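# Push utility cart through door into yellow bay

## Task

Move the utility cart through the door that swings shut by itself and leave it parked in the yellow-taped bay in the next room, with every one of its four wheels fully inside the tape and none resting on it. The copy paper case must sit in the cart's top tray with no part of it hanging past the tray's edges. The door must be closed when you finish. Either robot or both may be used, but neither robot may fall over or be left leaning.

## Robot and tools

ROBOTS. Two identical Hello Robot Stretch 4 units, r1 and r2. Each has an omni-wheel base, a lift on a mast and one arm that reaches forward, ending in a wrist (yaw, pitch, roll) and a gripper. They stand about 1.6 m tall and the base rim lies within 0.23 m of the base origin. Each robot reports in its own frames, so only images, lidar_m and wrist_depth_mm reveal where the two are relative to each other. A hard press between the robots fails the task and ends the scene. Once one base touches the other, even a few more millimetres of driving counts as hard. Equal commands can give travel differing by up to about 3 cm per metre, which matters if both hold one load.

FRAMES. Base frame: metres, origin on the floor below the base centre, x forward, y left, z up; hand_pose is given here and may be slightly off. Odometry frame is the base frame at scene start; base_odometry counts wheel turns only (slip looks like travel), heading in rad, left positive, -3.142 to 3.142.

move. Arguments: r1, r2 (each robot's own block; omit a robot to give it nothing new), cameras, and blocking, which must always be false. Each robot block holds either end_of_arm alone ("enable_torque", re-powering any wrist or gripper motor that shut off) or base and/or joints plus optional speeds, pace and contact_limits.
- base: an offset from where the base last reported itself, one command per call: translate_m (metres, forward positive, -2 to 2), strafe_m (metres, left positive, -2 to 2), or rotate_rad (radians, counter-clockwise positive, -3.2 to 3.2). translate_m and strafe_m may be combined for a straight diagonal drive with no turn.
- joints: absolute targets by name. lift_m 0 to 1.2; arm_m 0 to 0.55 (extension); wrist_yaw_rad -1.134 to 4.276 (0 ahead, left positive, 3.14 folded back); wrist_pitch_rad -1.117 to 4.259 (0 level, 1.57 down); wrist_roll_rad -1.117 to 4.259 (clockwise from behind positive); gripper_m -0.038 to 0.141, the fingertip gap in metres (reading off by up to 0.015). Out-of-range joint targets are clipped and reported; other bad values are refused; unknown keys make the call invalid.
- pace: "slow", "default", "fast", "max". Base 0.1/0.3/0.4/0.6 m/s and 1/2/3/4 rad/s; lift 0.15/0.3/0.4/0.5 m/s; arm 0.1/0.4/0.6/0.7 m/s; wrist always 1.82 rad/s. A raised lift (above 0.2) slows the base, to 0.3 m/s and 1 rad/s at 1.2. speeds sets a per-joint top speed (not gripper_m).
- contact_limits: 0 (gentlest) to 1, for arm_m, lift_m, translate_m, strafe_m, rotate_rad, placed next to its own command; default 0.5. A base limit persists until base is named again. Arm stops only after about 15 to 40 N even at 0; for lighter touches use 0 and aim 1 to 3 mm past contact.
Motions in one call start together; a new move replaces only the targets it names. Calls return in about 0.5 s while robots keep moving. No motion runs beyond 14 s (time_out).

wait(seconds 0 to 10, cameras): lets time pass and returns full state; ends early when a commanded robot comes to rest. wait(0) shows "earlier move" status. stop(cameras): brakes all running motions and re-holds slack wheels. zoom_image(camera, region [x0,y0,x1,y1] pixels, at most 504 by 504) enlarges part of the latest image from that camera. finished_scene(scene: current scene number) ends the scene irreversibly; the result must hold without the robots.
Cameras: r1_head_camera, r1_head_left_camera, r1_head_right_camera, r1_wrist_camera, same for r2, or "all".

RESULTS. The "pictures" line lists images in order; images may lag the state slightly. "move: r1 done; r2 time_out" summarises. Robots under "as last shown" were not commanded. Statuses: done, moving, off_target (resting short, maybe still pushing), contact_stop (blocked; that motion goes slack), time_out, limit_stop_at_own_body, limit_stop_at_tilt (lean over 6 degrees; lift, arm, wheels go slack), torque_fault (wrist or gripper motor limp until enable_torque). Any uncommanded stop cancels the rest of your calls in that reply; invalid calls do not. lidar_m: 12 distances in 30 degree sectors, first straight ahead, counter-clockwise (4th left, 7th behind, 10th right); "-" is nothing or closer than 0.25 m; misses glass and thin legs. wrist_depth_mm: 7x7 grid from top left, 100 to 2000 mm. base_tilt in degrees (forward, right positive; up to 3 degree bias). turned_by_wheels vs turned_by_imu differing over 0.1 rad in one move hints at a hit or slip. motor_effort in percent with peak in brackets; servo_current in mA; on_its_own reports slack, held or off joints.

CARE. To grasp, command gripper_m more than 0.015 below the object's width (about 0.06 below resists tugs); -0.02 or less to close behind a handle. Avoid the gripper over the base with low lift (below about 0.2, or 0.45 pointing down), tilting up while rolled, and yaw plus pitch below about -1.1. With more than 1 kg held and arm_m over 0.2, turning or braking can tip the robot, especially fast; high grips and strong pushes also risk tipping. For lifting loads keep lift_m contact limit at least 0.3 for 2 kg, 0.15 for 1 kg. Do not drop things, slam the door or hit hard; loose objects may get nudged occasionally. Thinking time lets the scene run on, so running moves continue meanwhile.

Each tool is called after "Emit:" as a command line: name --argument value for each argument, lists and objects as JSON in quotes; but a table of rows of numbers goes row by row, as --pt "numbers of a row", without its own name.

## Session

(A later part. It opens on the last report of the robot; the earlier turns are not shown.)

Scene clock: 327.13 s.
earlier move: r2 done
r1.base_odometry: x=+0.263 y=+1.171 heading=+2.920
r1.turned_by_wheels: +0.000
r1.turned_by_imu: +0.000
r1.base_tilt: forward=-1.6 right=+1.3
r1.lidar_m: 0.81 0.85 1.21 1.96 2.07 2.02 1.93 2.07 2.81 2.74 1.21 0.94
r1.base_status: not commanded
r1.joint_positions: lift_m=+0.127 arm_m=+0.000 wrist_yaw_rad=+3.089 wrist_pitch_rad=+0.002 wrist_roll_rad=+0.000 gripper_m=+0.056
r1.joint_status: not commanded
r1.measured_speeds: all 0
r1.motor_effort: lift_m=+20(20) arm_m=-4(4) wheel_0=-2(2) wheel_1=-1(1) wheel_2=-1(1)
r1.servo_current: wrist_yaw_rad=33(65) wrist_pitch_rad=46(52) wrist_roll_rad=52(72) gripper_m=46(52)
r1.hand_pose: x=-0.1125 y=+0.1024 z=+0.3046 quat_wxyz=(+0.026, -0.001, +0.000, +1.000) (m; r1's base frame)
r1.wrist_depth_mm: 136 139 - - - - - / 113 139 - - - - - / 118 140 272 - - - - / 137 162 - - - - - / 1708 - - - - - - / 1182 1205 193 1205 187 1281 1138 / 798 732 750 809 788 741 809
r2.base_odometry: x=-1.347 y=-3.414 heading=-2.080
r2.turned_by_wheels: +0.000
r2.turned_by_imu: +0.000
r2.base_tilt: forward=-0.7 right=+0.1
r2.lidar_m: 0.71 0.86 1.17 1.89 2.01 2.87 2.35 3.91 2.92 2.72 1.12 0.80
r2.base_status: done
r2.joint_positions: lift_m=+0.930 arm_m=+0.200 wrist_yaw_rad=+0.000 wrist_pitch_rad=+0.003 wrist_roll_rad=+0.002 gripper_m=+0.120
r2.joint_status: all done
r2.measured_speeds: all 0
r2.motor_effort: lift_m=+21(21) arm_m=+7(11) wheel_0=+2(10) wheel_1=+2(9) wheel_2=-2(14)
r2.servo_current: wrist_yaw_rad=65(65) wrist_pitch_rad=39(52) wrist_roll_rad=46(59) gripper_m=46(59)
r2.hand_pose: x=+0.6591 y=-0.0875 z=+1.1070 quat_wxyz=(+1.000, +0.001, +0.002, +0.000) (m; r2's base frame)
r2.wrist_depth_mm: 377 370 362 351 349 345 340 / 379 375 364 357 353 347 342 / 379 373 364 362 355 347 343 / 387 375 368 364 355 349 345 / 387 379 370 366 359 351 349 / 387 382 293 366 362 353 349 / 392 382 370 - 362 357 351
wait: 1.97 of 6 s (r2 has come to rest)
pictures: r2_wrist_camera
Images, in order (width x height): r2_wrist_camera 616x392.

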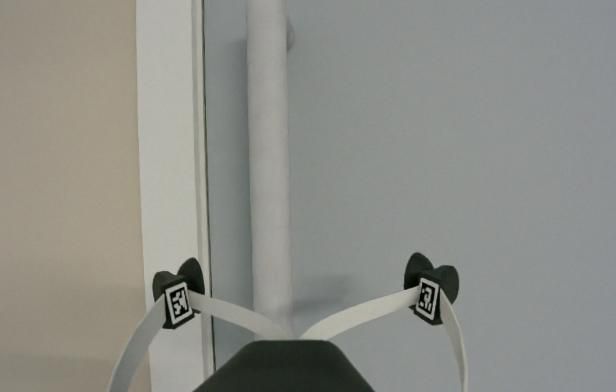

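Emit:
move --blocking false --r2 '{"base":{"strafe_m":0.026,"translate_m":0.043},"pace":"slow"}' --cameras '[]'

Emit:
wait --seconds 4 --cameras '["r2_wrist_camera"]'

Scene clock: 332.47 s.
move: r2 moving
r1: as last shown
r1.lidar_m: 0.81 0.86 1.20 1.97 2.07 2.02 1.95 2.08 2.84 2.74 1.20 0.95
r1.servo_current: wrist_yaw_rad=46(59) wrist_pitch_rad=39(52) wrist_roll_rad=33(59) gripper_m=33(46)
r1.wrist_depth_mm: 136 138 - - - - - / 113 139 - - - - - / 118 140 272 - - - - / 137 161 - - - - - / 1661 - - - - - - / 1182 1182 194 1205 188 1281 1160 / 798 741 750 809 788 732 809
r2.base_odometry: x=-1.346 y=-3.428 heading=-2.080
r2.turned_by_wheels: -0.001
r2.turned_by_imu: +0.000
r2.base_tilt: forward=-0.6 right=+0.1
r2.lidar_m: 0.69 0.82 1.15 1.90 1.98 2.83 2.36 3.89 2.91 2.68 1.09 0.82
r2.base_status: translate_m moving; strafe_m moving
r2.joint_positions: lift_m=+0.930 arm_m=+0.200 wrist_yaw_rad=+0.000 wrist_pitch_rad=+0.003 wrist_roll_rad=+0.002 gripper_m=+0.120
r2.joint_status: not commanded
r2.measured_speeds: translate_m=+0.049 strafe_m=+0.029 rotate_rad=+0.000 lift_m=+0.000 arm_m=+0.000 wrist_yaw_rad=+0.000 wrist_pitch_rad=+0.000 wrist_roll_rad=+0.000
r2.motor_effort: lift_m=+21(21) arm_m=+7(7) wheel_0=-5(7) wheel_1=+7(9) wheel_2=-10(10)
r2.servo_current: wrist_yaw_rad=46(46) wrist_pitch_rad=39(46) wrist_roll_rad=46(59) gripper_m=46(59)
r2.hand_pose: x=+0.6591 y=-0.0875 z=+1.1070 quat_wxyz=(+1.000, +0.001, +0.002, +0.000) (m; r2's base frame)
r2.wrist_depth_mm: 366 359 351 347 338 334 330 / 366 362 351 347 343 336 332 / 370 364 357 351 343 340 334 / 373 364 359 351 347 342 338 / 375 368 362 353 347 342 338 / 379 368 289 285 349 343 342 / 384 373 357 - 353 347 343
pictures: none
No camera images: "cameras" was empty.

Scene clock: 333.57 s.
earlier move: r2 done
r1.base_odometry: x=+0.263 y=+1.171 heading=+2.920
r1.turned_by_wheels: +0.000
r1.turned_by_imu: +0.000
r1.base_tilt: forward=-1.6 right=+1.3
r1.lidar_m: 0.83 0.86 1.21 1.97 2.06 2.02 1.94 2.07 2.84 2.75 1.17 0.94
r1.base_status: not commanded
r1.joint_positions: lift_m=+0.127 arm_m=+0.000 wrist_yaw_rad=+3.089 wrist_pitch_rad=+0.002 wrist_roll_rad=+0.000 gripper_m=+0.056
r1.joint_status: not commanded
r1.measured_speeds: all 0
r1.motor_effort: lift_m=+20(20) arm_m=-4(4) wheel_0=-2(3) wheel_1=-1(1) wheel_2=-1(1)
r1.servo_current: wrist_yaw_rad=46(59) wrist_pitch_rad=39(52) wrist_roll_rad=46(59) gripper_m=46(52)
r1.hand_pose: x=-0.1125 y=+0.1024 z=+0.3046 quat_wxyz=(+0.026, -0.001, +0.000, +1.000) (m; r1's base frame)
r1.wrist_depth_mm: 136 138 - - - - - / 113 139 - - - - - / 118 139 273 - - - - / 137 162 - - - - - / 1661 - - - - - - / 1182 1229 193 1205 187 1255 1138 / 798 759 750 809 798 723 809
r2.base_odometry: x=-1.345 y=-3.464 heading=-2.080
r2.turned_by_wheels: +0.000
r2.turned_by_imu: +0.000
r2.base_tilt: forward=-0.7 right=+0.1
r2.lidar_m: 0.69 0.80 1.14 1.89 2.00 2.78 2.38 3.95 2.95 2.60 1.06 0.78
r2.base_status: done
r2.joint_positions: lift_m=+0.930 arm_m=+0.200 wrist_yaw_rad=+0.000 wrist_pitch_rad=+0.003 wrist_roll_rad=+0.002 gripper_m=+0.120
r2.joint_status: not commanded
r2.measured_speeds: all 0
r2.motor_effort: lift_m=+21(21) arm_m=+7(8) wheel_0=-5(8) wheel_1=+5(9) wheel_2=-6(10)
r2.servo_current: wrist_yaw_rad=39(59) wrist_pitch_rad=39(46) wrist_roll_rad=46(59) gripper_m=52(59)
r2.hand_pose: x=+0.6591 y=-0.0875 z=+1.1070 quat_wxyz=(+1.000, +0.001, +0.002, +0.000) (m; r2's base frame)
r2.wrist_depth_mm: 334 325 320 312 310 303 300 / 334 329 320 315 314 307 301 / 336 332 324 242 315 307 303 / 340 332 325 252 317 310 307 / 343 334 329 251 319 314 309 / 345 340 322 249 214 314 310 / 345 342 322 - 322 315 310
wait: 1.10 of 4 s (r2 has come to rest)
pictures: r2_wrist_camera
Images, in order (width x height): r2_wrist_camera 616x392.

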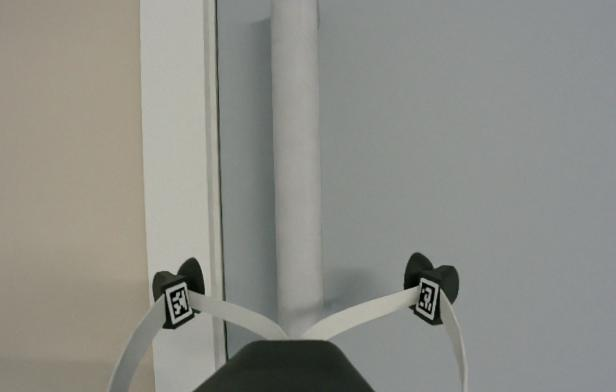

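Emit:
move --blocking false --r2 '{"joints":{"gripper_m":-0.03,"arm_m":0.207}}' --cameras '[]'

Emit:
wait --seconds 3 --cameras '["r2_wrist_camera"]'

Scene clock: 337.03 s.
move: r2 moving
r1: as last shown
r1.lidar_m: 0.82 0.87 1.22 1.96 2.07 2.03 1.95 2.07 2.85 2.73 1.20 0.94
r1.motor_effort: lift_m=+20(20) arm_m=-4(4) wheel_0=-2(2) wheel_1=-1(1) wheel_2=-1(1)
r1.servo_current: wrist_yaw_rad=39(72) wrist_pitch_rad=46(46) wrist_roll_rad=59(59) gripper_m=39(46)
r1.wrist_depth_mm: 136 138 - - - - - / 113 139 - - - - - / 118 140 271 - - - - / 137 162 - - - - - / 1661 - - - - - - / 1182 1182 194 1182 187 1255 1138 / 788 750 750 798 788 741 809
r2.base_odometry: x=-1.345 y=-3.464 heading=-2.080
r2.turned_by_wheels: +0.000
r2.turned_by_imu: +0.000
r2.base_tilt: forward=-0.6 right=+0.0
r2.lidar_m: 0.69 0.78 1.10 1.87 1.99 2.80 2.39 3.94 2.96 2.61 1.04 0.76
r2.base_status: not commanded
r2.joint_positions: lift_m=+0.930 arm_m=+0.207 wrist_yaw_rad=+0.000 wrist_pitch_rad=+0.003 wrist_roll_rad=+0.002 gripper_m=+0.106
r2.joint_status: arm_m moving; gripper_m moving
r2.measured_speeds: all 0
r2.motor_effort: lift_m=+21(21) arm_m=+9(14) wheel_0=-5(5) wheel_1=+5(5) wheel_2=-6(6)
r2.servo_current: wrist_yaw_rad=39(65) wrist_pitch_rad=39(46) wrist_roll_rad=52(59) gripper_m=98(117)
r2.hand_pose: x=+0.6661 y=-0.0875 z=+1.1070 quat_wxyz=(+1.000, +0.001, +0.002, +0.000) (m; r2's base frame)
r2.wrist_depth_mm: 325 320 314 238 303 297 293 / 329 322 314 234 306 300 297 / 330 322 317 310 306 301 298 / 332 325 319 314 309 304 300 / 336 329 320 315 310 306 301 / 338 332 200 240 199 306 304 / 342 332 315 - 314 309 306
pictures: none
No camera images: "cameras" was empty.

Scene clock: 339.07 s.
earlier move: r2 done
r1.base_odometry: x=+0.263 y=+1.171 heading=+2.920
r1.turned_by_wheels: +0.000
r1.turned_by_imu: +0.000
r1.base_tilt: forward=-1.6 right=+1.3
r1.lidar_m: 0.82 0.85 1.20 1.96 2.06 2.03 1.94 2.05 2.85 2.74 1.19 0.93
r1.base_status: not commanded
r1.joint_positions: lift_m=+0.127 arm_m=+0.000 wrist_yaw_rad=+3.089 wrist_pitch_rad=+0.002 wrist_roll_rad=+0.000 gripper_m=+0.056
r1.joint_status: not commanded
r1.measured_speeds: all 0
r1.motor_effort: lift_m=+20(20) arm_m=-4(4) wheel_0=-2(3) wheel_1=-1(1) wheel_2=-1(1)
r1.servo_current: wrist_yaw_rad=59(72) wrist_pitch_rad=46(52) wrist_roll_rad=46(65) gripper_m=33(46)
r1.hand_pose: x=-0.1125 y=+0.1024 z=+0.3046 quat_wxyz=(+0.026, -0.001, +0.000, +1.000) (m; r1's base frame)
r1.wrist_depth_mm: 136 138 - - - - - / 113 139 - - - - - / 118 139 272 - - - - / 137 161 - - - - - / 1661 - - - - - - / 1205 1160 193 1182 187 1281 1138 / 820 741 750 809 798 741 809
r2.base_odometry: x=-1.345 y=-3.464 heading=-2.080
r2.turned_by_wheels: +0.000
r2.turned_by_imu: +0.001
r2.base_tilt: forward=-0.7 right=+0.1
r2.lidar_m: 0.66 0.77 1.11 1.89 1.97 2.80 2.38 3.93 2.95 2.59 1.03 0.76
r2.base_status: not commanded
r2.joint_positions: lift_m=+0.930 arm_m=+0.207 wrist_yaw_rad=+0.000 wrist_pitch_rad=+0.003 wrist_roll_rad=+0.002 gripper_m=-0.029
r2.joint_status: all done
r2.measured_speeds: all 0
r2.motor_effort: lift_m=+21(21) arm_m=+7(14) wheel_0=-1(5) wheel_1=+3(5) wheel_2=-3(6)
r2.servo_current: wrist_yaw_rad=39(65) wrist_pitch_rad=46(46) wrist_roll_rad=52(65) gripper_m=104(215)
r2.hand_pose: x=+0.6661 y=-0.0875 z=+1.1070 quat_wxyz=(+1.000, +0.001, +0.002, +0.000) (m; r2's base frame)
r2.wrist_depth_mm: 324 320 314 239 303 298 294 / 329 320 314 233 306 301 296 / 330 324 315 248 306 301 297 / 332 327 319 312 309 303 300 / 334 327 320 240 312 306 303 / 338 332 186 200 180 309 304 / 338 334 317 - 314 306 304
wait: 2.03 of 3 s (r2 has come to rest)
pictures: r2_wrist_camera
Images, in order (width x height): r2_wrist_camera 616x392.

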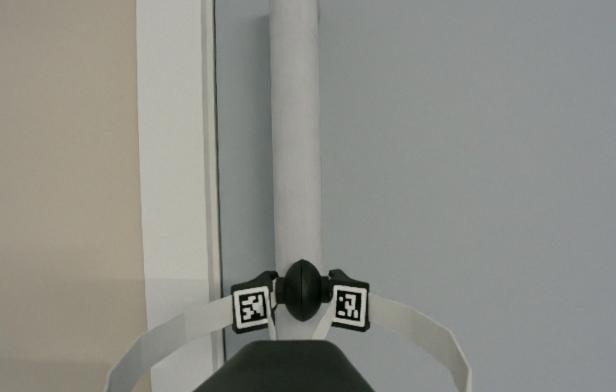

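Emit:
move --blocking false --r2 '{"joints":{"gripper_m":0.12}}' --cameras '[]'

Emit:
wait --seconds 3 --cameras '[]'

Emit:
move --blocking false --r2 '{"joints":{"arm_m":0.262},"pace":"slow","contact_limits":{"arm_m":0.2}}' --cameras '[]'

Emit:
wait --seconds 2 --cameras '["r2_wrist_camera"]'

Scene clock: 350.37 s.
move: r2 moving
r1: as last shown
r1.lidar_m: 0.81 0.87 1.23 1.96 2.05 2.02 1.95 2.06 2.84 2.72 1.21 0.93
r1.motor_effort: lift_m=+20(20) arm_m=-4(4) wheel_0=-1(2) wheel_1=-1(1) wheel_2=-1(1)
r1.servo_current: wrist_yaw_rad=59(65) wrist_pitch_rad=39(46) wrist_roll_rad=26(59) gripper_m=46(46)
r1.wrist_depth_mm: 136 138 - - - - - / 113 139 - - - - - / 117 140 273 - - - - / 137 161 - - - - - / 1756 - - - - - - / 1182 1182 193 1182 187 1229 1118 / 798 750 759 809 798 732 831
r2.base_odometry: x=-1.345 y=-3.464 heading=-2.080
r2.turned_by_wheels: +0.000
r2.turned_by_imu: +0.000
r2.base_tilt: forward=-0.7 right=+0.0
r2.lidar_m: 0.68 0.81 1.12 1.85 2.00 2.80 2.37 3.92 2.96 2.58 1.05 0.75
r2.base_status: not commanded
r2.joint_positions: lift_m=+0.930 arm_m=+0.207 wrist_yaw_rad=+0.000 wrist_pitch_rad=+0.003 wrist_roll_rad=+0.002 gripper_m=-0.003
r2.joint_status: gripper_m moving
r2.measured_speeds: all 0
r2.motor_effort: lift_m=+21(21) arm_m=+7(7) wheel_0=-1(2) wheel_1=+3(3) wheel_2=-3(3)
r2.servo_current: wrist_yaw_rad=46(52) wrist_pitch_rad=39(46) wrist_roll_rad=46(52) gripper_m=98(98)
r2.hand_pose: x=+0.6661 y=-0.0875 z=+1.1070 quat_wxyz=(+1.000, +0.001, +0.002, +0.000) (m; r2's base frame)
r2.wrist_depth_mm: 325 319 314 235 304 298 296 / 325 320 315 237 307 301 297 / 329 324 317 236 307 303 298 / 332 325 320 314 310 304 301 / 334 327 319 239 312 309 303 / 336 330 187 194 184 309 304 / 338 332 315 - - 309 306
pictures: none
No camera images: "cameras" was empty.

Scene clock: 352.07 s.
earlier move: r2 done
r1.base_odometry: x=+0.263 y=+1.171 heading=+2.920
r1.turned_by_wheels: +0.000
r1.turned_by_imu: +0.000
r1.base_tilt: forward=-1.6 right=+1.3
r1.lidar_m: 0.83 0.86 1.21 1.97 2.04 2.05 1.94 2.09 2.82 2.74 1.23 0.93
r1.base_status: not commanded
r1.joint_positions: lift_m=+0.127 arm_m=+0.000 wrist_yaw_rad=+3.089 wrist_pitch_rad=+0.002 wrist_roll_rad=+0.000 gripper_m=+0.056
r1.joint_status: not commanded
r1.measured_speeds: all 0
r1.motor_effort: lift_m=+20(20) arm_m=-4(4) wheel_0=-2(3) wheel_1=-1(1) wheel_2=-1(1)
r1.servo_current: wrist_yaw_rad=46(72) wrist_pitch_rad=46(52) wrist_roll_rad=46(72) gripper_m=46(46)
r1.hand_pose: x=-0.1125 y=+0.1024 z=+0.3046 quat_wxyz=(+0.026, -0.001, +0.000, +1.000) (m; r1's base frame)
r1.wrist_depth_mm: 136 138 - - - - - / 114 139 - - - - - / 118 139 273 - - - - / 137 162 - - - - - / 1661 - - - - - - / 1182 1229 195 1182 187 1229 1118 / 788 741 750 798 798 732 809
r2.base_odometry: x=-1.345 y=-3.464 heading=-2.080
r2.turned_by_wheels: +0.000
r2.turned_by_imu: +0.000
r2.base_tilt: forward=-0.7 right=+0.1
r2.lidar_m: 0.68 0.80 1.12 1.87 2.02 2.77 2.38 3.95 2.95 2.59 1.05 0.76
r2.base_status: not commanded
r2.joint_positions: lift_m=+0.930 arm_m=+0.207 wrist_yaw_rad=-0.005 wrist_pitch_rad=+0.003 wrist_roll_rad=+0.002 gripper_m=+0.120
r2.joint_status: all done
r2.measured_speeds: all 0
r2.motor_effort: lift_m=+20(21) arm_m=+7(7) wheel_0=-2(2) wheel_1=+3(3) wheel_2=-3(3)
r2.servo_current: wrist_yaw_rad=46(59) wrist_pitch_rad=39(46) wrist_roll_rad=33(65) gripper_m=46(124)
r2.hand_pose: x=+0.6657 y=-0.0888 z=+1.1070 quat_wxyz=(+1.000, +0.001, +0.002, -0.002) (m; r2's base frame)
r2.wrist_depth_mm: 324 304 315 307 309 304 301 / 325 306 317 309 310 306 303 / 325 309 317 238 312 307 303 / 330 312 320 314 314 310 306 / 330 314 324 251 315 310 309 / 332 327 195 240 190 314 310 / 334 330 327 - 317 315 312
wait: 1.70 of 3 s (r2 has come to rest)
pictures: none
No camera images: "cameras" was empty.

Scene clock: 352.57 s.
move: r2 moving
r1: as last shown
r1.lidar_m: 0.81 0.86 1.20 1.95 2.05 2.02 1.95 2.07 2.84 2.72 1.19 0.95
r1.motor_effort: lift_m=+20(20) arm_m=-4(4) wheel_0=-2(2) wheel_1=-1(1) wheel_2=-1(1)
r1.servo_current: wrist_yaw_rad=52(72) wrist_pitch_rad=39(46) wrist_roll_rad=65(65) gripper_m=39(46)
r1.wrist_depth_mm: 136 138 - - - - - / 113 139 - - - - - / 117 140 273 - - - - / 137 161 - - - - - / 1708 - - - - - - / 1160 1205 194 1205 187 1255 1118 / 788 750 750 798 798 732 809
r2.base_odometry: x=-1.345 y=-3.464 heading=-2.080
r2.turned_by_wheels: +0.000
r2.turned_by_imu: +0.000
r2.base_tilt: forward=-0.7 right=+0.0
r2.lidar_m: 0.69 0.80 1.13 1.86 1.99 2.81 2.38 3.94 2.96 2.62 1.04 0.76
r2.base_status: not commanded
r2.joint_positions: lift_m=+0.930 arm_m=+0.219 wrist_yaw_rad=-0.005 wrist_pitch_rad=+0.003 wrist_roll_rad=+0.002 gripper_m=+0.120
r2.joint_status: arm_m moving
r2.measured_speeds: translate_m=+0.000 strafe_m=+0.000 rotate_rad=+0.000 lift_m=+0.000 arm_m=+0.048 wrist_yaw_rad=+0.000 wrist_pitch_rad=+0.000 wrist_roll_rad=+0.000
r2.motor_effort: lift_m=+21(21) arm_m=+12(18) wheel_0=-1(2) wheel_1=+3(3) wheel_2=-4(4)
r2.servo_current: wrist_yaw_rad=52(59) wrist_pitch_rad=39(46) wrist_roll_rad=39(59) gripper_m=52(59)
r2.contact_limits: arm_m 0.2
r2.hand_pose: x=+0.6778 y=-0.0889 z=+1.1070 quat_wxyz=(+1.000, +0.001, +0.002, -0.003) (m; r2's base frame)
r2.wrist_depth_mm: 312 294 304 226 298 296 291 / 315 298 307 301 300 296 293 / 317 300 307 239 301 298 296 / 322 301 310 237 303 300 297 / 322 304 310 232 307 303 298 / 324 306 191 230 193 306 300 / 329 322 317 - 309 306 303
pictures: none
No camera images: "cameras" was empty.

Scene clock: 353.13 s.
earlier move: r2 contact_stop
r1.base_odometry: x=+0.263 y=+1.171 heading=+2.920
r1.turned_by_wheels: +0.000
r1.turned_by_imu: +0.000
r1.base_tilt: forward=-1.6 right=+1.3
r1.lidar_m: 0.82 0.87 1.21 1.98 2.05 2.04 1.95 2.07 2.84 2.73 1.22 0.94
r1.base_status: not commanded
r1.joint_positions: lift_m=+0.127 arm_m=+0.000 wrist_yaw_rad=+3.089 wrist_pitch_rad=+0.002 wrist_roll_rad=+0.000 gripper_m=+0.056
r1.joint_status: not commanded
r1.measured_speeds: all 0
r1.motor_effort: lift_m=+20(20) arm_m=-4(4) wheel_0=-2(2) wheel_1=-1(1) wheel_2=-1(1)
r1.servo_current: wrist_yaw_rad=39(72) wrist_pitch_rad=33(46) wrist_roll_rad=52(65) gripper_m=39(46)
r1.hand_pose: x=-0.1125 y=+0.1024 z=+0.3046 quat_wxyz=(+0.026, -0.001, +0.000, +1.000) (m; r1's base frame)
r1.wrist_depth_mm: 136 139 - - - - - / 113 139 - - - - - / 118 140 272 - - - - / 137 161 - - - - - / 1661 - - - - - - / 1182 1205 193 1205 187 1255 1138 / 788 750 741 798 798 732 820
r2.base_odometry: x=-1.345 y=-3.464 heading=-2.080
r2.turned_by_wheels: +0.000
r2.turned_by_imu: +0.000
r2.base_tilt: forward=-0.7 right=+0.1
r2.lidar_m: 0.66 0.80 1.11 1.87 1.99 2.79 2.38 3.94 2.97 2.56 1.04 0.78
r2.base_status: not commanded
r2.joint_positions: lift_m=+0.930 arm_m=+0.213 wrist_yaw_rad=-0.005 wrist_pitch_rad=+0.003 wrist_roll_rad=+0.002 gripper_m=+0.120
r2.joint_status: arm_m contact_stop (moved +0.006 of +0.055)
r2.measured_speeds: all 0
r2.on_its_own: arm_m is slack since a contact_stop (your +0.262 is given up)
r2.motor_effort: lift_m=+21(21) arm_m=+0(20) wheel_0=-1(2) wheel_1=+3(3) wheel_2=-5(5)
r2.servo_current: wrist_yaw_rad=59(59) wrist_pitch_rad=39(46) wrist_roll_rad=52(59) gripper_m=52(59)
r2.contact_limits: arm_m 0.2
r2.hand_pose: x=+0.6717 y=-0.0890 z=+1.1070 quat_wxyz=(+1.000, +0.001, +0.002, -0.003) (m; r2's base frame)
r2.wrist_depth_mm: 317 300 309 229 301 298 294 / 319 300 310 304 306 301 296 / 320 304 314 233 307 301 298 / 324 307 315 244 307 303 303 / 325 307 317 243 309 307 303 / 329 310 193 212 192 307 304 / 329 324 322 - 314 309 307
wait: 0.57 of 2 s (r2 has come to rest)
pictures: r2_wrist_camera
Images, in order (width x height): r2_wrist_camera 616x392.

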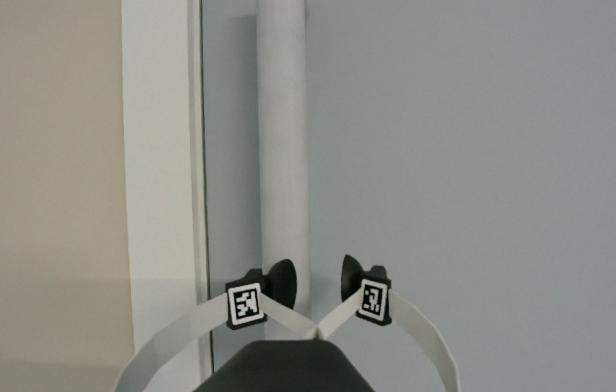

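Emit:
move --blocking false --r2 '{"joints":{"arm_m":0.16}}' --cameras '[]'

Emit:
wait --seconds 2 --cameras '["r2_wrist_camera"]'

Scene clock: 359.27 s.
move: r2 moving
r1: as last shown
r1.base_tilt: forward=-1.6 right=+1.2
r1.lidar_m: 0.81 0.85 1.19 1.96 2.05 2.03 1.95 2.08 2.83 2.74 1.22 0.93
r1.servo_current: wrist_yaw_rad=59(72) wrist_pitch_rad=39(52) wrist_roll_rad=46(72) gripper_m=39(46)
r1.wrist_depth_mm: 136 138 - - - - - / 113 139 - - - - - / 118 139 272 - - - - / 137 161 - - - - - / 1708 - - - - - - / 1182 1205 194 1182 187 1308 1138 / 788 750 750 798 788 732 820
r2.base_odometry: x=-1.345 y=-3.464 heading=-2.080
r2.turned_by_wheels: +0.000
r2.turned_by_imu: +0.001
r2.base_tilt: forward=-0.7 right=+0.1
r2.lidar_m: 0.67 0.78 1.11 1.88 2.01 2.81 2.38 3.93 2.93 2.59 1.02 0.77
r2.base_status: not commanded
r2.joint_positions: lift_m=+0.930 arm_m=+0.170 wrist_yaw_rad=-0.002 wrist_pitch_rad=+0.003 wrist_roll_rad=+0.002 gripper_m=+0.120
r2.joint_status: arm_m moving
r2.measured_speeds: translate_m=+0.001 strafe_m=+0.000 rotate_rad=+0.002 lift_m=+0.000 arm_m=-0.096 wrist_yaw_rad=+0.000 wrist_pitch_rad=+0.000 wrist_roll_rad=+0.000
r2.motor_effort: lift_m=+21(21) arm_m=-4(9) wheel_0=+0(1) wheel_1=+1(3) wheel_2=-3(5)
r2.servo_current: wrist_yaw_rad=52(59) wrist_pitch_rad=39(46) wrist_roll_rad=52(52) gripper_m=46(52)
r2.hand_pose: x=+0.6294 y=-0.0880 z=+1.1070 quat_wxyz=(+1.000, +0.001, +0.002, -0.001) (m; r2's base frame)
r2.wrist_depth_mm: 359 353 345 340 336 332 327 / 362 355 347 270 340 334 329 / 366 357 349 345 342 334 332 / 364 362 353 347 345 340 334 / 370 364 353 283 347 342 336 / 375 366 347 277 347 342 338 / 377 370 349 - 349 345 342
pictures: none
No camera images: "cameras" was empty.

Scene clock: 360.50 s.
earlier move: r2 done
r1.base_odometry: x=+0.263 y=+1.171 heading=+2.920
r1.turned_by_wheels: +0.000
r1.turned_by_imu: +0.000
r1.base_tilt: forward=-1.6 right=+1.3
r1.lidar_m: 0.81 0.85 1.22 1.96 2.08 2.03 1.95 2.07 2.86 2.74 1.19 0.92
r1.base_status: not commanded
r1.joint_positions: lift_m=+0.127 arm_m=+0.000 wrist_yaw_rad=+3.089 wrist_pitch_rad=+0.002 wrist_roll_rad=+0.000 gripper_m=+0.056
r1.joint_status: not commanded
r1.measured_speeds: all 0
r1.motor_effort: lift_m=+20(20) arm_m=-4(4) wheel_0=-2(3) wheel_1=-1(1) wheel_2=-1(1)
r1.servo_current: wrist_yaw_rad=39(72) wrist_pitch_rad=46(52) wrist_roll_rad=39(72) gripper_m=52(52)
r1.hand_pose: x=-0.1125 y=+0.1024 z=+0.3046 quat_wxyz=(+0.026, -0.001, +0.000, +1.000) (m; r1's base frame)
r1.wrist_depth_mm: 136 139 - - - - - / 113 139 - - - - - / 117 139 273 - - - - / 137 161 - - - - - / 1661 - - - - - - / 1205 1182 193 1205 187 1308 1160 / 788 750 759 809 778 732 820
r2.base_odometry: x=-1.345 y=-3.464 heading=-2.080
r2.turned_by_wheels: +0.000
r2.turned_by_imu: +0.000
r2.base_tilt: forward=-0.7 right=+0.1
r2.lidar_m: 0.68 0.79 1.11 1.89 2.00 2.79 2.39 3.95 2.97 2.56 1.06 0.78
r2.base_status: not commanded
r2.joint_positions: lift_m=+0.930 arm_m=+0.160 wrist_yaw_rad=-0.002 wrist_pitch_rad=+0.003 wrist_roll_rad=+0.002 gripper_m=+0.120
r2.joint_status: all done
r2.measured_speeds: all 0
r2.motor_effort: lift_m=+20(21) arm_m=-6(9) wheel_0=-1(1) wheel_1=+1(3) wheel_2=-3(5)
r2.servo_current: wrist_yaw_rad=59(59) wrist_pitch_rad=39(46) wrist_roll_rad=39(59) gripper_m=52(52)
r2.hand_pose: x=+0.6193 y=-0.0880 z=+1.1070 quat_wxyz=(+1.000, +0.001, +0.002, -0.001) (m; r2's base frame)
r2.wrist_depth_mm: 373 368 359 279 347 342 336 / 377 368 359 351 351 345 342 / 382 373 357 355 353 345 342 / 379 375 357 290 355 347 342 / 382 379 366 294 359 351 347 / 387 379 355 293 357 351 349 / 389 384 362 - 359 355 353
wait: 1.23 of 2 s (r2 has come to rest)
pictures: r2_wrist_camera
Images, in order (width x height): r2_wrist_camera 616x392.

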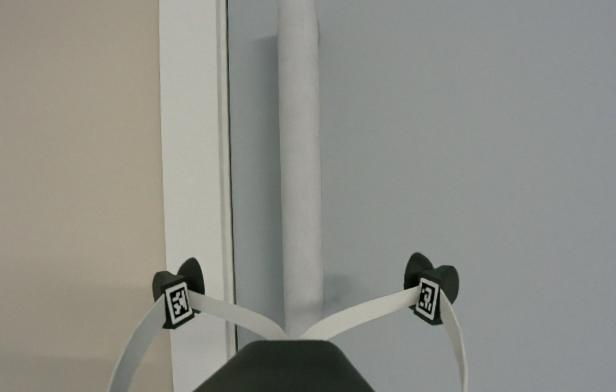

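Emit:
move --blocking false --r2 '{"joints":{"arm_m":0.265},"pace":"slow","contact_limits":{"arm_m":0.2}}' --cameras '[]'

Emit:
wait --seconds 3 --cameras '["r2_wrist_camera"]'

Scene clock: 364.70 s.
move: r2 moving
r1: as last shown
r1.lidar_m: 0.83 0.84 1.19 1.97 2.07 2.03 1.94 2.07 2.83 2.74 1.22 0.93
r1.servo_current: wrist_yaw_rad=59(59) wrist_pitch_rad=39(46) wrist_roll_rad=52(52) gripper_m=46(46)
r1.wrist_depth_mm: 136 138 - - - - - / 114 139 - - - - - / 118 140 272 - - - - / 137 161 - - - - - / 1708 - - - - - - / 1182 1182 193 1182 187 1281 1138 / 798 759 759 809 798 741 809
r2.base_odometry: x=-1.345 y=-3.464 heading=-2.080
r2.turned_by_wheels: +0.000
r2.turned_by_imu: +0.000
r2.base_tilt: forward=-0.7 right=+0.1
r2.lidar_m: 0.66 0.79 1.08 1.89 2.01 2.82 2.40 3.95 2.93 2.62 1.03 0.75
r2.base_status: not commanded
r2.joint_positions: lift_m=+0.930 arm_m=+0.172 wrist_yaw_rad=-0.002 wrist_pitch_rad=+0.003 wrist_roll_rad=+0.002 gripper_m=+0.120
r2.joint_status: arm_m moving
r2.measured_speeds: translate_m=+0.000 strafe_m=+0.000 rotate_rad=+0.000 lift_m=+0.000 arm_m=+0.049 wrist_yaw_rad=+0.000 wrist_pitch_rad=+0.000 wrist_roll_rad=+0.000
r2.motor_effort: lift_m=+21(21) arm_m=+8(9) wheel_0=-1(1) wheel_1=+0(1) wheel_2=-3(3)
r2.servo_current: wrist_yaw_rad=33(52) wrist_pitch_rad=39(52) wrist_roll_rad=46(59) gripper_m=52(59)
r2.contact_limits: arm_m 0.2
r2.hand_pose: x=+0.6316 y=-0.0880 z=+1.1070 quat_wxyz=(+1.000, +0.001, +0.002, -0.001) (m; r2's base frame)
r2.wrist_depth_mm: 364 355 351 342 338 334 329 / 366 357 349 342 340 334 329 / 370 359 351 276 342 338 334 / 368 362 353 283 345 342 336 / 370 364 351 283 349 343 338 / 375 368 349 282 349 343 340 / 379 370 353 - 351 347 343
pictures: none
No camera images: "cameras" was empty.

Scene clock: 366.53 s.
earlier move: r2 done
r1.base_odometry: x=+0.263 y=+1.171 heading=+2.920
r1.turned_by_wheels: +0.000
r1.turned_by_imu: +0.000
r1.base_tilt: forward=-1.6 right=+1.3
r1.lidar_m: 0.81 0.87 1.20 1.97 2.05 2.04 1.94 2.04 2.85 2.76 1.22 0.94
r1.base_status: not commanded
r1.joint_positions: lift_m=+0.127 arm_m=+0.000 wrist_yaw_rad=+3.089 wrist_pitch_rad=+0.002 wrist_roll_rad=+0.000 gripper_m=+0.056
r1.joint_status: not commanded
r1.measured_speeds: all 0
r1.motor_effort: lift_m=+20(20) arm_m=-4(4) wheel_0=-1(3) wheel_1=-1(1) wheel_2=-1(1)
r1.servo_current: wrist_yaw_rad=46(65) wrist_pitch_rad=46(52) wrist_roll_rad=52(65) gripper_m=46(52)
r1.hand_pose: x=-0.1125 y=+0.1024 z=+0.3046 quat_wxyz=(+0.026, -0.001, +0.000, +1.000) (m; r1's base frame)
r1.wrist_depth_mm: 136 139 - - - - - / 113 139 - - - - - / 117 139 273 - - - - / 137 162 - - - - - / 1661 - - - - - - / 1182 1182 194 1205 187 1255 1160 / 788 750 759 788 788 741 831
r2.base_odometry: x=-1.345 y=-3.464 heading=-2.080
r2.turned_by_wheels: +0.000
r2.turned_by_imu: +0.000
r2.base_tilt: forward=-0.7 right=+0.0
r2.lidar_m: 0.68 0.79 1.11 1.86 1.99 2.78 2.38 3.96 2.96 2.56 1.04 0.77
r2.base_status: not commanded
r2.joint_positions: lift_m=+0.930 arm_m=+0.265 wrist_yaw_rad=-0.002 wrist_pitch_rad=+0.003 wrist_roll_rad=+0.002 gripper_m=+0.120
r2.joint_status: all done
r2.measured_speeds: all 0
r2.motor_effort: lift_m=+21(21) arm_m=+7(12) wheel_0=-1(1) wheel_1=+0(1) wheel_2=-3(3)
r2.servo_current: wrist_yaw_rad=39(59) wrist_pitch_rad=39(52) wrist_roll_rad=52(59) gripper_m=52(59)
r2.contact_limits: arm_m 0.2
r2.hand_pose: x=+0.7239 y=-0.0880 z=+1.1070 quat_wxyz=(+1.000, +0.001, +0.002, -0.001) (m; r2's base frame)
r2.wrist_depth_mm: 266 248 256 177 248 244 240 / 266 248 258 178 249 245 241 / 270 250 259 178 251 247 243 / 270 252 262 179 253 247 246 / 272 254 262 180 255 250 247 / 274 256 262 180 214 251 248 / 277 258 267 - 256 253 250
wait: 1.83 of 3 s (r2 has come to rest)
pictures: r2_wrist_camera
Images, in order (width x height): r2_wrist_camera 616x392.

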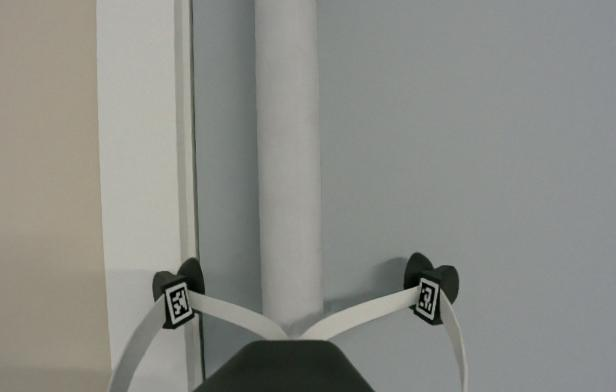

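Emit:
move --blocking false --r2 '{"joints":{"gripper_m":-0.03}}' --cameras '[]'

Emit:
wait --seconds 3 --cameras '["r2_wrist_camera"]'

Scene clock: 370.17 s.
move: r2 moving
r1: as last shown
r1.lidar_m: 0.84 0.86 1.21 1.97 2.06 2.03 1.94 2.05 2.83 2.75 1.21 0.95
r1.motor_effort: lift_m=+20(20) arm_m=-4(4) wheel_0=-2(2) wheel_1=-1(1) wheel_2=-1(1)
r1.servo_current: wrist_yaw_rad=46(59) wrist_pitch_rad=39(52) wrist_roll_rad=52(65) gripper_m=46(46)
r1.wrist_depth_mm: 136 139 - - - - - / 113 139 - - - - - / 118 140 273 - - - - / 137 161 - - - - - / 1661 - - - - - - / 1160 1182 194 1205 187 1255 1138 / 798 750 750 798 798 732 831
r2.base_odometry: x=-1.345 y=-3.464 heading=-2.080
r2.turned_by_wheels: +0.000
r2.turned_by_imu: +0.000
r2.base_tilt: forward=-0.7 right=+0.0
r2.lidar_m: 0.69 0.78 1.12 1.88 2.01 2.81 2.38 3.93 2.95 2.60 1.03 0.76
r2.base_status: not commanded
r2.joint_positions: lift_m=+0.930 arm_m=+0.265 wrist_yaw_rad=-0.002 wrist_pitch_rad=+0.003 wrist_roll_rad=+0.002 gripper_m=+0.106
r2.joint_status: gripper_m moving
r2.measured_speeds: all 0
r2.motor_effort: lift_m=+21(21) arm_m=+7(8) wheel_0=-1(1) wheel_1=+0(1) wheel_2=-3(3)
r2.servo_current: wrist_yaw_rad=39(52) wrist_pitch_rad=39(46) wrist_roll_rad=46(52) gripper_m=91(98)
r2.contact_limits: arm_m 0.2
r2.hand_pose: x=+0.7239 y=-0.0880 z=+1.1070 quat_wxyz=(+1.000, +0.001, +0.002, -0.001) (m; r2's base frame)
r2.wrist_depth_mm: 265 248 256 177 249 243 240 / 268 249 259 178 250 246 241 / 270 252 259 178 251 247 243 / 272 252 263 179 254 248 246 / 272 254 262 180 254 251 247 / 276 256 203 180 200 253 249 / 277 257 268 - 256 251 249
pictures: none
No camera images: "cameras" was empty.

Scene clock: 371.87 s.
earlier move: r2 done
r1.base_odometry: x=+0.263 y=+1.171 heading=+2.920
r1.turned_by_wheels: +0.000
r1.turned_by_imu: +0.000
r1.base_tilt: forward=-1.6 right=+1.3
r1.lidar_m: 0.82 0.88 1.21 1.97 2.05 2.03 1.96 2.06 2.81 2.73 1.20 0.95
r1.base_status: not commanded
r1.joint_positions: lift_m=+0.127 arm_m=+0.000 wrist_yaw_rad=+3.089 wrist_pitch_rad=+0.002 wrist_roll_rad=+0.000 gripper_m=+0.056
r1.joint_status: not commanded
r1.measured_speeds: all 0
r1.motor_effort: lift_m=+20(20) arm_m=-4(4) wheel_0=-2(3) wheel_1=+0(1) wheel_2=-1(1)
r1.servo_current: wrist_yaw_rad=46(59) wrist_pitch_rad=39(52) wrist_roll_rad=26(72) gripper_m=39(46)
r1.hand_pose: x=-0.1125 y=+0.1024 z=+0.3046 quat_wxyz=(+0.026, -0.001, +0.000, +1.000) (m; r1's base frame)
r1.wrist_depth_mm: 136 139 - - - - - / 113 139 - - - - - / 117 139 274 - - - - / 137 161 - - - - - / 1661 - - - - - - / 1182 1182 195 1182 188 1281 1138 / 788 741 759 809 788 732 820
r2.base_odometry: x=-1.345 y=-3.464 heading=-2.079
r2.turned_by_wheels: +0.001
r2.turned_by_imu: +0.001
r2.base_tilt: forward=-0.6 right=+0.0
r2.lidar_m: 0.64 0.79 1.12 1.89 1.99 2.80 2.40 3.92 2.94 2.58 1.02 0.78
r2.base_status: not commanded
r2.joint_positions: lift_m=+0.930 arm_m=+0.265 wrist_yaw_rad=+0.006 wrist_pitch_rad=+0.003 wrist_roll_rad=+0.002 gripper_m=-0.028
r2.joint_status: all done
r2.measured_speeds: all 0
r2.motor_effort: lift_m=+21(21) arm_m=-4(8) wheel_0=-1(2) wheel_1=+0(1) wheel_2=+7(7)
r2.servo_current: wrist_yaw_rad=46(59) wrist_pitch_rad=46(46) wrist_roll_rad=65(65) gripper_m=137(306)
r2.contact_limits: arm_m 0.2
r2.hand_pose: x=+0.7248 y=-0.0858 z=+1.1070 quat_wxyz=(+1.000, +0.001, +0.002, +0.003) (m; r2's base frame)
r2.wrist_depth_mm: 266 246 245 162 237 232 227 / 267 248 246 163 237 232 230 / 267 249 248 164 239 235 230 / 271 250 249 167 240 236 232 / 273 254 251 167 243 237 233 / 276 254 186 167 179 238 235 / 277 257 254 - 244 - 236
wait: 1.70 of 3 s (r2 has come to rest)
pictures: r2_wrist_camera
Images, in order (width x height): r2_wrist_camera 616x392.

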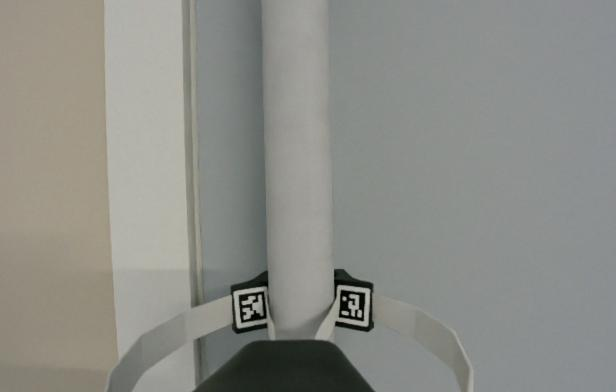

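Emit:
move --blocking false --r2 '{"base":{"translate_m":-0.206,"strafe_m":-0.078},"joints":{"wrist_yaw_rad":0.2},"speeds":{"wrist_yaw_rad":0.09},"pace":"slow"}' --cameras '[]'

Emit:
wait --seconds 4 --cameras '["r2_wrist_camera"]'

Scene clock: 390.53 s.
move: r2 moving
r1: as last shown
r1.lidar_m: 0.81 0.85 1.22 1.95 2.07 2.04 1.94 2.04 2.83 2.74 1.22 0.92
r1.motor_effort: lift_m=+20(20) arm_m=-4(4) wheel_0=-2(3) wheel_1=-1(1) wheel_2=-1(1)
r1.servo_current: wrist_yaw_rad=26(59) wrist_pitch_rad=46(46) wrist_roll_rad=52(59) gripper_m=39(46)
r1.wrist_depth_mm: 136 138 - - - - - / 113 139 - - - - - / 117 140 273 - - - - / 137 162 - - - - - / 1661 - - - - - - / 1205 1205 193 1205 187 1308 1138 / 788 750 741 809 798 750 820
r2.base_odometry: x=-1.343 y=-3.452 heading=-2.079
r2.turned_by_wheels: +0.000
r2.turned_by_imu: +0.000
r2.base_tilt: forward=-0.6 right=+0.1
r2.lidar_m: 0.68 0.79 1.12 1.89 2.01 2.82 2.38 3.92 2.93 2.63 1.06 0.77
r2.base_status: translate_m moving; strafe_m moving
r2.joint_positions: lift_m=+0.930 arm_m=+0.265 wrist_yaw_rad=+0.041 wrist_pitch_rad=+0.003 wrist_roll_rad=+0.002 gripper_m=-0.028
r2.joint_status: wrist_yaw_rad moving
r2.measured_speeds: translate_m=-0.049 strafe_m=-0.020 rotate_rad=+0.002 lift_m=+0.000 arm_m=+0.000 wrist_yaw_rad=+0.091 wrist_pitch_rad=+0.000 wrist_roll_rad=+0.000
r2.motor_effort: lift_m=+21(21) arm_m=-4(4) wheel_0=-10(12) wheel_1=-10(12) wheel_2=+19(19)
r2.servo_current: wrist_yaw_rad=20(91) wrist_pitch_rad=39(46) wrist_roll_rad=52(59) gripper_m=130(143)
r2.contact_limits: arm_m 0.2
r2.hand_pose: x=+0.7277 y=-0.0755 z=+1.1070 quat_wxyz=(+1.000, +0.001, +0.002, +0.021) (m; r2's base frame)
r2.wrist_depth_mm: 281 258 246 162 236 229 226 / 282 260 248 164 236 230 227 / 285 262 250 165 237 232 228 / 287 265 251 166 240 234 230 / 289 265 255 166 242 236 229 / 291 268 185 168 180 236 232 / 293 285 264 - 242 236 234
pictures: none
No camera images: "cameras" was empty.

Scene clock: 393.47 s.
earlier move: r2 done
r1.base_odometry: x=+0.263 y=+1.171 heading=+2.920
r1.turned_by_wheels: +0.000
r1.turned_by_imu: +0.000
r1.base_tilt: forward=-1.6 right=+1.3
r1.lidar_m: 0.81 0.85 1.21 1.96 2.06 2.02 1.96 2.06 2.86 2.76 1.20 1.02
r1.base_status: not commanded
r1.joint_positions: lift_m=+0.127 arm_m=+0.000 wrist_yaw_rad=+3.089 wrist_pitch_rad=+0.002 wrist_roll_rad=+0.000 gripper_m=+0.056
r1.joint_status: not commanded
r1.measured_speeds: all 0
r1.motor_effort: lift_m=+20(20) arm_m=-4(4) wheel_0=-2(3) wheel_1=-1(1) wheel_2=-1(1)
r1.servo_current: wrist_yaw_rad=59(65) wrist_pitch_rad=46(52) wrist_roll_rad=52(72) gripper_m=46(52)
r1.hand_pose: x=-0.1125 y=+0.1024 z=+0.3046 quat_wxyz=(+0.026, -0.001, +0.000, +1.000) (m; r1's base frame)
r1.wrist_depth_mm: 136 138 - - - - - / 113 139 - - - - - / 117 140 272 - - - - / 137 162 - - - - - / 1661 - - - - - - / 1205 1205 193 1182 187 1255 1138 / 798 741 750 798 788 741 809
r2.base_odometry: x=-1.313 y=-3.247 heading=-2.078
r2.turned_by_wheels: +0.001
r2.turned_by_imu: -0.001
r2.base_tilt: forward=-0.6 right=+0.0
r2.lidar_m: 0.66 1.00 1.43 1.95 2.08 2.91 2.18 3.85 2.85 2.77 1.33 0.83
r2.base_status: done
r2.joint_positions: lift_m=+0.930 arm_m=+0.265 wrist_yaw_rad=+0.204 wrist_pitch_rad=+0.003 wrist_roll_rad=+0.002 gripper_m=-0.028
r2.joint_status: all done
r2.measured_speeds: all 0
r2.motor_effort: lift_m=+20(21) arm_m=-4(5) wheel_0=-3(12) wheel_1=-6(13) wheel_2=+17(20)
r2.servo_current: wrist_yaw_rad=65(104) wrist_pitch_rad=39(52) wrist_roll_rad=52(65) gripper_m=117(143)
r2.contact_limits: arm_m 0.2
r2.hand_pose: x=+0.7361 y=-0.0272 z=+1.1070 quat_wxyz=(+0.995, +0.001, +0.002, +0.102) (m; r2's base frame)
r2.wrist_depth_mm: - - 244 162 236 233 229 / - - 245 163 236 233 231 / - - 247 164 238 236 232 / - - 250 167 240 236 234 / - - 251 167 242 238 235 / - - 185 167 180 238 236 / - - 254 - 246 - 237
wait: 2.93 of 4 s (r2 has come to rest)
pictures: r2_wrist_camera
Images, in order (width x height): r2_wrist_camera 616x392.

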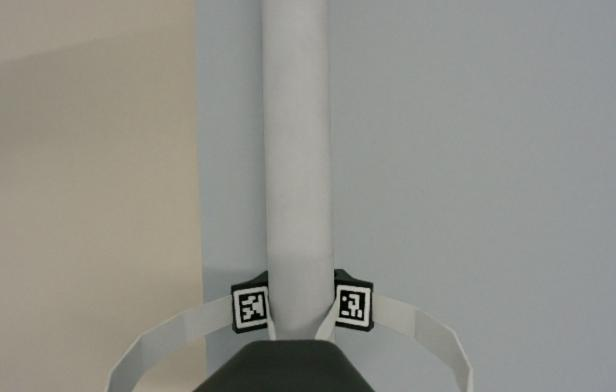

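Emit:
move --blocking false --r2 '{"base":{"translate_m":-0.188,"strafe_m":-0.118},"joints":{"wrist_yaw_rad":0.4},"speeds":{"wrist_yaw_rad":0.08},"pace":"slow"}' --cameras '[]'

Emit:
wait --seconds 5 --cameras '[]'

Emit:
move --blocking false --r2 '{"base":{"translate_m":-0.16,"strafe_m":-0.152},"joints":{"wrist_yaw_rad":0.6},"speeds":{"wrist_yaw_rad":0.08},"pace":"slow"}' --cameras '[]'

Emit:
wait --seconds 5 --cameras '["r2_wrist_camera"]'

Scene clock: 400.33 s.
move: r2 moving
r1: as last shown
r1.base_tilt: forward=-1.6 right=+1.2
r1.lidar_m: 0.83 0.88 1.22 1.93 2.05 2.03 1.96 2.04 2.84 2.73 1.22 1.03
r1.servo_current: wrist_yaw_rad=52(52) wrist_pitch_rad=46(46) wrist_roll_rad=46(59) gripper_m=39(39)
r1.wrist_depth_mm: 136 138 - - - - - / 113 139 - - - - - / 117 140 272 - - - - / 137 161 - - - - - / 1708 - - - - - - / 1182 1182 193 1182 187 1281 1138 / 798 741 759 798 788 723 809
r2.base_odometry: x=-1.314 y=-3.233 heading=-2.077
r2.turned_by_wheels: +0.001
r2.turned_by_imu: +0.002
r2.base_tilt: forward=-0.6 right=+0.1
r2.lidar_m: 0.66 1.02 1.43 1.96 2.08 2.91 2.17 3.80 2.83 2.77 1.33 0.83
r2.base_status: translate_m moving; strafe_m moving
r2.joint_positions: lift_m=+0.930 arm_m=+0.265 wrist_yaw_rad=+0.236 wrist_pitch_rad=+0.003 wrist_roll_rad=+0.002 gripper_m=-0.028
r2.joint_status: wrist_yaw_rad moving
r2.measured_speeds: translate_m=-0.047 strafe_m=-0.030 rotate_rad=-0.001 lift_m=+0.000 arm_m=+0.000 wrist_yaw_rad=+0.077 wrist_pitch_rad=+0.000 wrist_roll_rad=+0.000
r2.motor_effort: lift_m=+21(21) arm_m=-4(5) wheel_0=+1(6) wheel_1=-11(11) wheel_2=+21(21)
r2.servo_current: wrist_yaw_rad=65(85) wrist_pitch_rad=46(52) wrist_roll_rad=46(52) gripper_m=124(130)
r2.contact_limits: arm_m 0.2
r2.hand_pose: x=+0.7368 y=-0.0176 z=+1.1070 quat_wxyz=(+0.993, +0.001, +0.002, +0.118) (m; r2's base frame)
r2.wrist_depth_mm: - - 245 162 236 232 226 / - - 247 164 237 232 229 / - - 249 165 238 232 230 / - - 250 166 240 235 231 / - - 252 167 242 236 233 / - - 183 167 179 238 235 / - - - - 243 236 236
pictures: none
No camera images: "cameras" was empty.

Scene clock: 403.20 s.
earlier move: r2 done
r1.base_odometry: x=+0.263 y=+1.171 heading=+2.920
r1.turned_by_wheels: +0.000
r1.turned_by_imu: +0.000
r1.base_tilt: forward=-1.6 right=+1.3
r1.lidar_m: 0.81 0.85 1.19 1.97 2.07 2.04 1.95 2.06 2.81 2.74 1.24 1.14
r1.base_status: not commanded
r1.joint_positions: lift_m=+0.127 arm_m=+0.000 wrist_yaw_rad=+3.089 wrist_pitch_rad=+0.002 wrist_roll_rad=+0.000 gripper_m=+0.056
r1.joint_status: not commanded
r1.measured_speeds: all 0
r1.motor_effort: lift_m=+20(20) arm_m=-4(4) wheel_0=-2(3) wheel_1=-1(1) wheel_2=-1(1)
r1.servo_current: wrist_yaw_rad=39(72) wrist_pitch_rad=39(52) wrist_roll_rad=39(72) gripper_m=39(46)
r1.hand_pose: x=-0.1125 y=+0.1024 z=+0.3046 quat_wxyz=(+0.026, -0.001, +0.000, +1.000) (m; r1's base frame)
r1.wrist_depth_mm: 136 139 - - - - - / 113 139 - - - - - / 118 140 272 - - - - / 137 161 - - - - - / 1708 - - - - - - / 1160 1205 194 1205 187 1281 1138 / 788 750 750 798 798 732 820
r2.base_odometry: x=-1.325 y=-3.026 heading=-2.077
r2.turned_by_wheels: +0.000
r2.turned_by_imu: +0.002
r2.base_tilt: forward=-0.6 right=+0.1
r2.lidar_m: 0.68 1.21 1.69 2.06 2.20 3.13 2.00 3.65 2.72 2.64 1.59 0.91
r2.base_status: done
r2.joint_positions: lift_m=+0.930 arm_m=+0.265 wrist_yaw_rad=+0.401 wrist_pitch_rad=+0.003 wrist_roll_rad=+0.002 gripper_m=-0.028
r2.joint_status: all done
r2.measured_speeds: all 0
r2.motor_effort: lift_m=+21(21) arm_m=-4(5) wheel_0=+6(12) wheel_1=-6(13) wheel_2=+17(22)
r2.servo_current: wrist_yaw_rad=52(91) wrist_pitch_rad=46(52) wrist_roll_rad=46(65) gripper_m=124(130)
r2.contact_limits: arm_m 0.2
r2.hand_pose: x=+0.7356 y=+0.0322 z=+1.1070 quat_wxyz=(+0.980, +0.001, +0.002, +0.199) (m; r2's base frame)
r2.wrist_depth_mm: - - 244 162 236 235 231 / - - 246 163 239 236 232 / - - 247 165 241 236 233 / - - 248 166 241 237 236 / - - 250 167 243 238 236 / - - 183 167 180 241 237 / - 137 253 - 244 240 240
wait: 2.87 of 5 s (r2 has come to rest)
pictures: none
No camera images: "cameras" was empty.

Scene clock: 403.70 s.
move: r2 moving
r1: as last shown
r1.lidar_m: 0.79 0.87 1.20 1.96 2.06 2.05 1.93 2.07 2.84 2.73 1.22 1.13
r1.motor_effort: lift_m=+20(20) arm_m=-4(4) wheel_0=-2(2) wheel_1=-1(1) wheel_2=-1(1)
r1.servo_current: wrist_yaw_rad=33(59) wrist_pitch_rad=46(52) wrist_roll_rad=52(59) gripper_m=33(46)
r1.wrist_depth_mm: 136 139 - - - - - / 113 139 - - - - - / 117 139 272 - - - - / 137 162 - - - - - / 1661 - - - - - - / 1182 1182 193 1205 188 1255 1138 / 798 750 759 809 788 732 820
r2.base_odometry: x=-1.329 y=-3.013 heading=-2.076
r2.turned_by_wheels: +0.001
r2.turned_by_imu: +0.001
r2.base_tilt: forward=-0.6 right=+0.1
r2.lidar_m: 0.67 1.19 1.71 2.09 2.17 3.10 1.98 3.66 2.74 2.63 1.56 0.93
r2.base_status: translate_m moving; strafe_m moving
r2.joint_positions: lift_m=+0.930 arm_m=+0.265 wrist_yaw_rad=+0.433 wrist_pitch_rad=+0.003 wrist_roll_rad=+0.002 gripper_m=-0.028
r2.joint_status: wrist_yaw_rad moving
r2.measured_speeds: translate_m=-0.037 strafe_m=-0.035 rotate_rad=-0.002 lift_m=+0.000 arm_m=+0.000 wrist_yaw_rad=+0.077 wrist_pitch_rad=+0.000 wrist_roll_rad=+0.000
r2.motor_effort: lift_m=+21(21) arm_m=-4(5) wheel_0=+5(9) wheel_1=-11(12) wheel_2=+20(21)
r2.servo_current: wrist_yaw_rad=65(85) wrist_pitch_rad=46(52) wrist_roll_rad=46(52) gripper_m=130(130)
r2.contact_limits: arm_m 0.2
r2.hand_pose: x=+0.7344 y=+0.0417 z=+1.1070 quat_wxyz=(+0.977, +0.001, +0.002, +0.215) (m; r2's base frame)
r2.wrist_depth_mm: - - 245 162 236 234 228 / - - 246 163 237 234 230 / - - 247 165 239 235 231 / - - 250 165 240 237 233 / - - 251 167 242 236 234 / - - 182 167 181 238 235 / - - - - 245 239 237
pictures: none
No camera images: "cameras" was empty.

Scene clock: 406.63 s.
earlier move: r2 done
r1.base_odometry: x=+0.263 y=+1.171 heading=+2.920
r1.turned_by_wheels: +0.000
r1.turned_by_imu: +0.000
r1.base_tilt: forward=-1.5 right=+1.2
r1.lidar_m: 0.82 0.86 1.20 1.97 2.05 2.04 1.94 2.07 2.86 2.74 1.21 1.27
r1.base_status: not commanded
r1.joint_positions: lift_m=+0.127 arm_m=+0.000 wrist_yaw_rad=+3.089 wrist_pitch_rad=+0.002 wrist_roll_rad=+0.000 gripper_m=+0.056
r1.joint_status: not commanded
r1.measured_speeds: all 0
r1.motor_effort: lift_m=+20(20) arm_m=-4(4) wheel_0=-2(3) wheel_1=-1(1) wheel_2=-1(1)
r1.servo_current: wrist_yaw_rad=39(72) wrist_pitch_rad=46(52) wrist_roll_rad=46(65) gripper_m=46(46)
r1.hand_pose: x=-0.1125 y=+0.1024 z=+0.3046 quat_wxyz=(+0.026, -0.001, +0.000, +1.000) (m; r1's base frame)
r1.wrist_depth_mm: 136 138 - - - - - / 113 139 - - - - - / 117 139 272 - - - - / 137 161 - - - - - / 1661 - - - - - - / 1182 1182 193 1205 187 1308 1118 / 788 750 759 788 798 732 820
r2.base_odometry: x=-1.381 y=-2.813 heading=-2.076
r2.turned_by_wheels: +0.000
r2.turned_by_imu: +0.002
r2.base_tilt: forward=-0.6 right=+0.1
r2.lidar_m: 0.65 1.36 1.93 2.22 2.38 3.34 1.85 3.42 2.59 2.48 1.77 1.01
r2.base_status: done
r2.joint_positions: lift_m=+0.930 arm_m=+0.265 wrist_yaw_rad=+0.598 wrist_pitch_rad=+0.003 wrist_roll_rad=+0.002 gripper_m=-0.028
r2.joint_status: all done
r2.measured_speeds: all 0
r2.motor_effort: lift_m=+21(21) arm_m=-4(5) wheel_0=+6(10) wheel_1=-7(13) wheel_2=+16(22)
r2.servo_current: wrist_yaw_rad=33(91) wrist_pitch_rad=39(52) wrist_roll_rad=52(65) gripper_m=117(130)
r2.contact_limits: arm_m 0.2
r2.hand_pose: x=+0.7235 y=+0.0902 z=+1.1070 quat_wxyz=(+0.956, +0.000, +0.002, +0.295) (m; r2's base frame)
r2.wrist_depth_mm: - - 243 162 238 235 232 / 1983 - 245 163 239 236 234 / 1983 - 247 164 240 237 234 / 1921 - 249 165 242 239 236 / 1983 - 249 167 243 240 238 / - - 183 167 181 241 240 / - 142 252 - 247 242 241
wait: 2.93 of 5 s (r2 has come to rest)
pictures: r2_wrist_camera
Images, in order (width x height): r2_wrist_camera 616x392.

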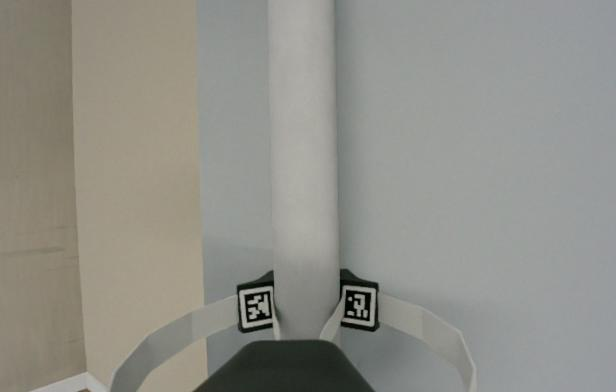

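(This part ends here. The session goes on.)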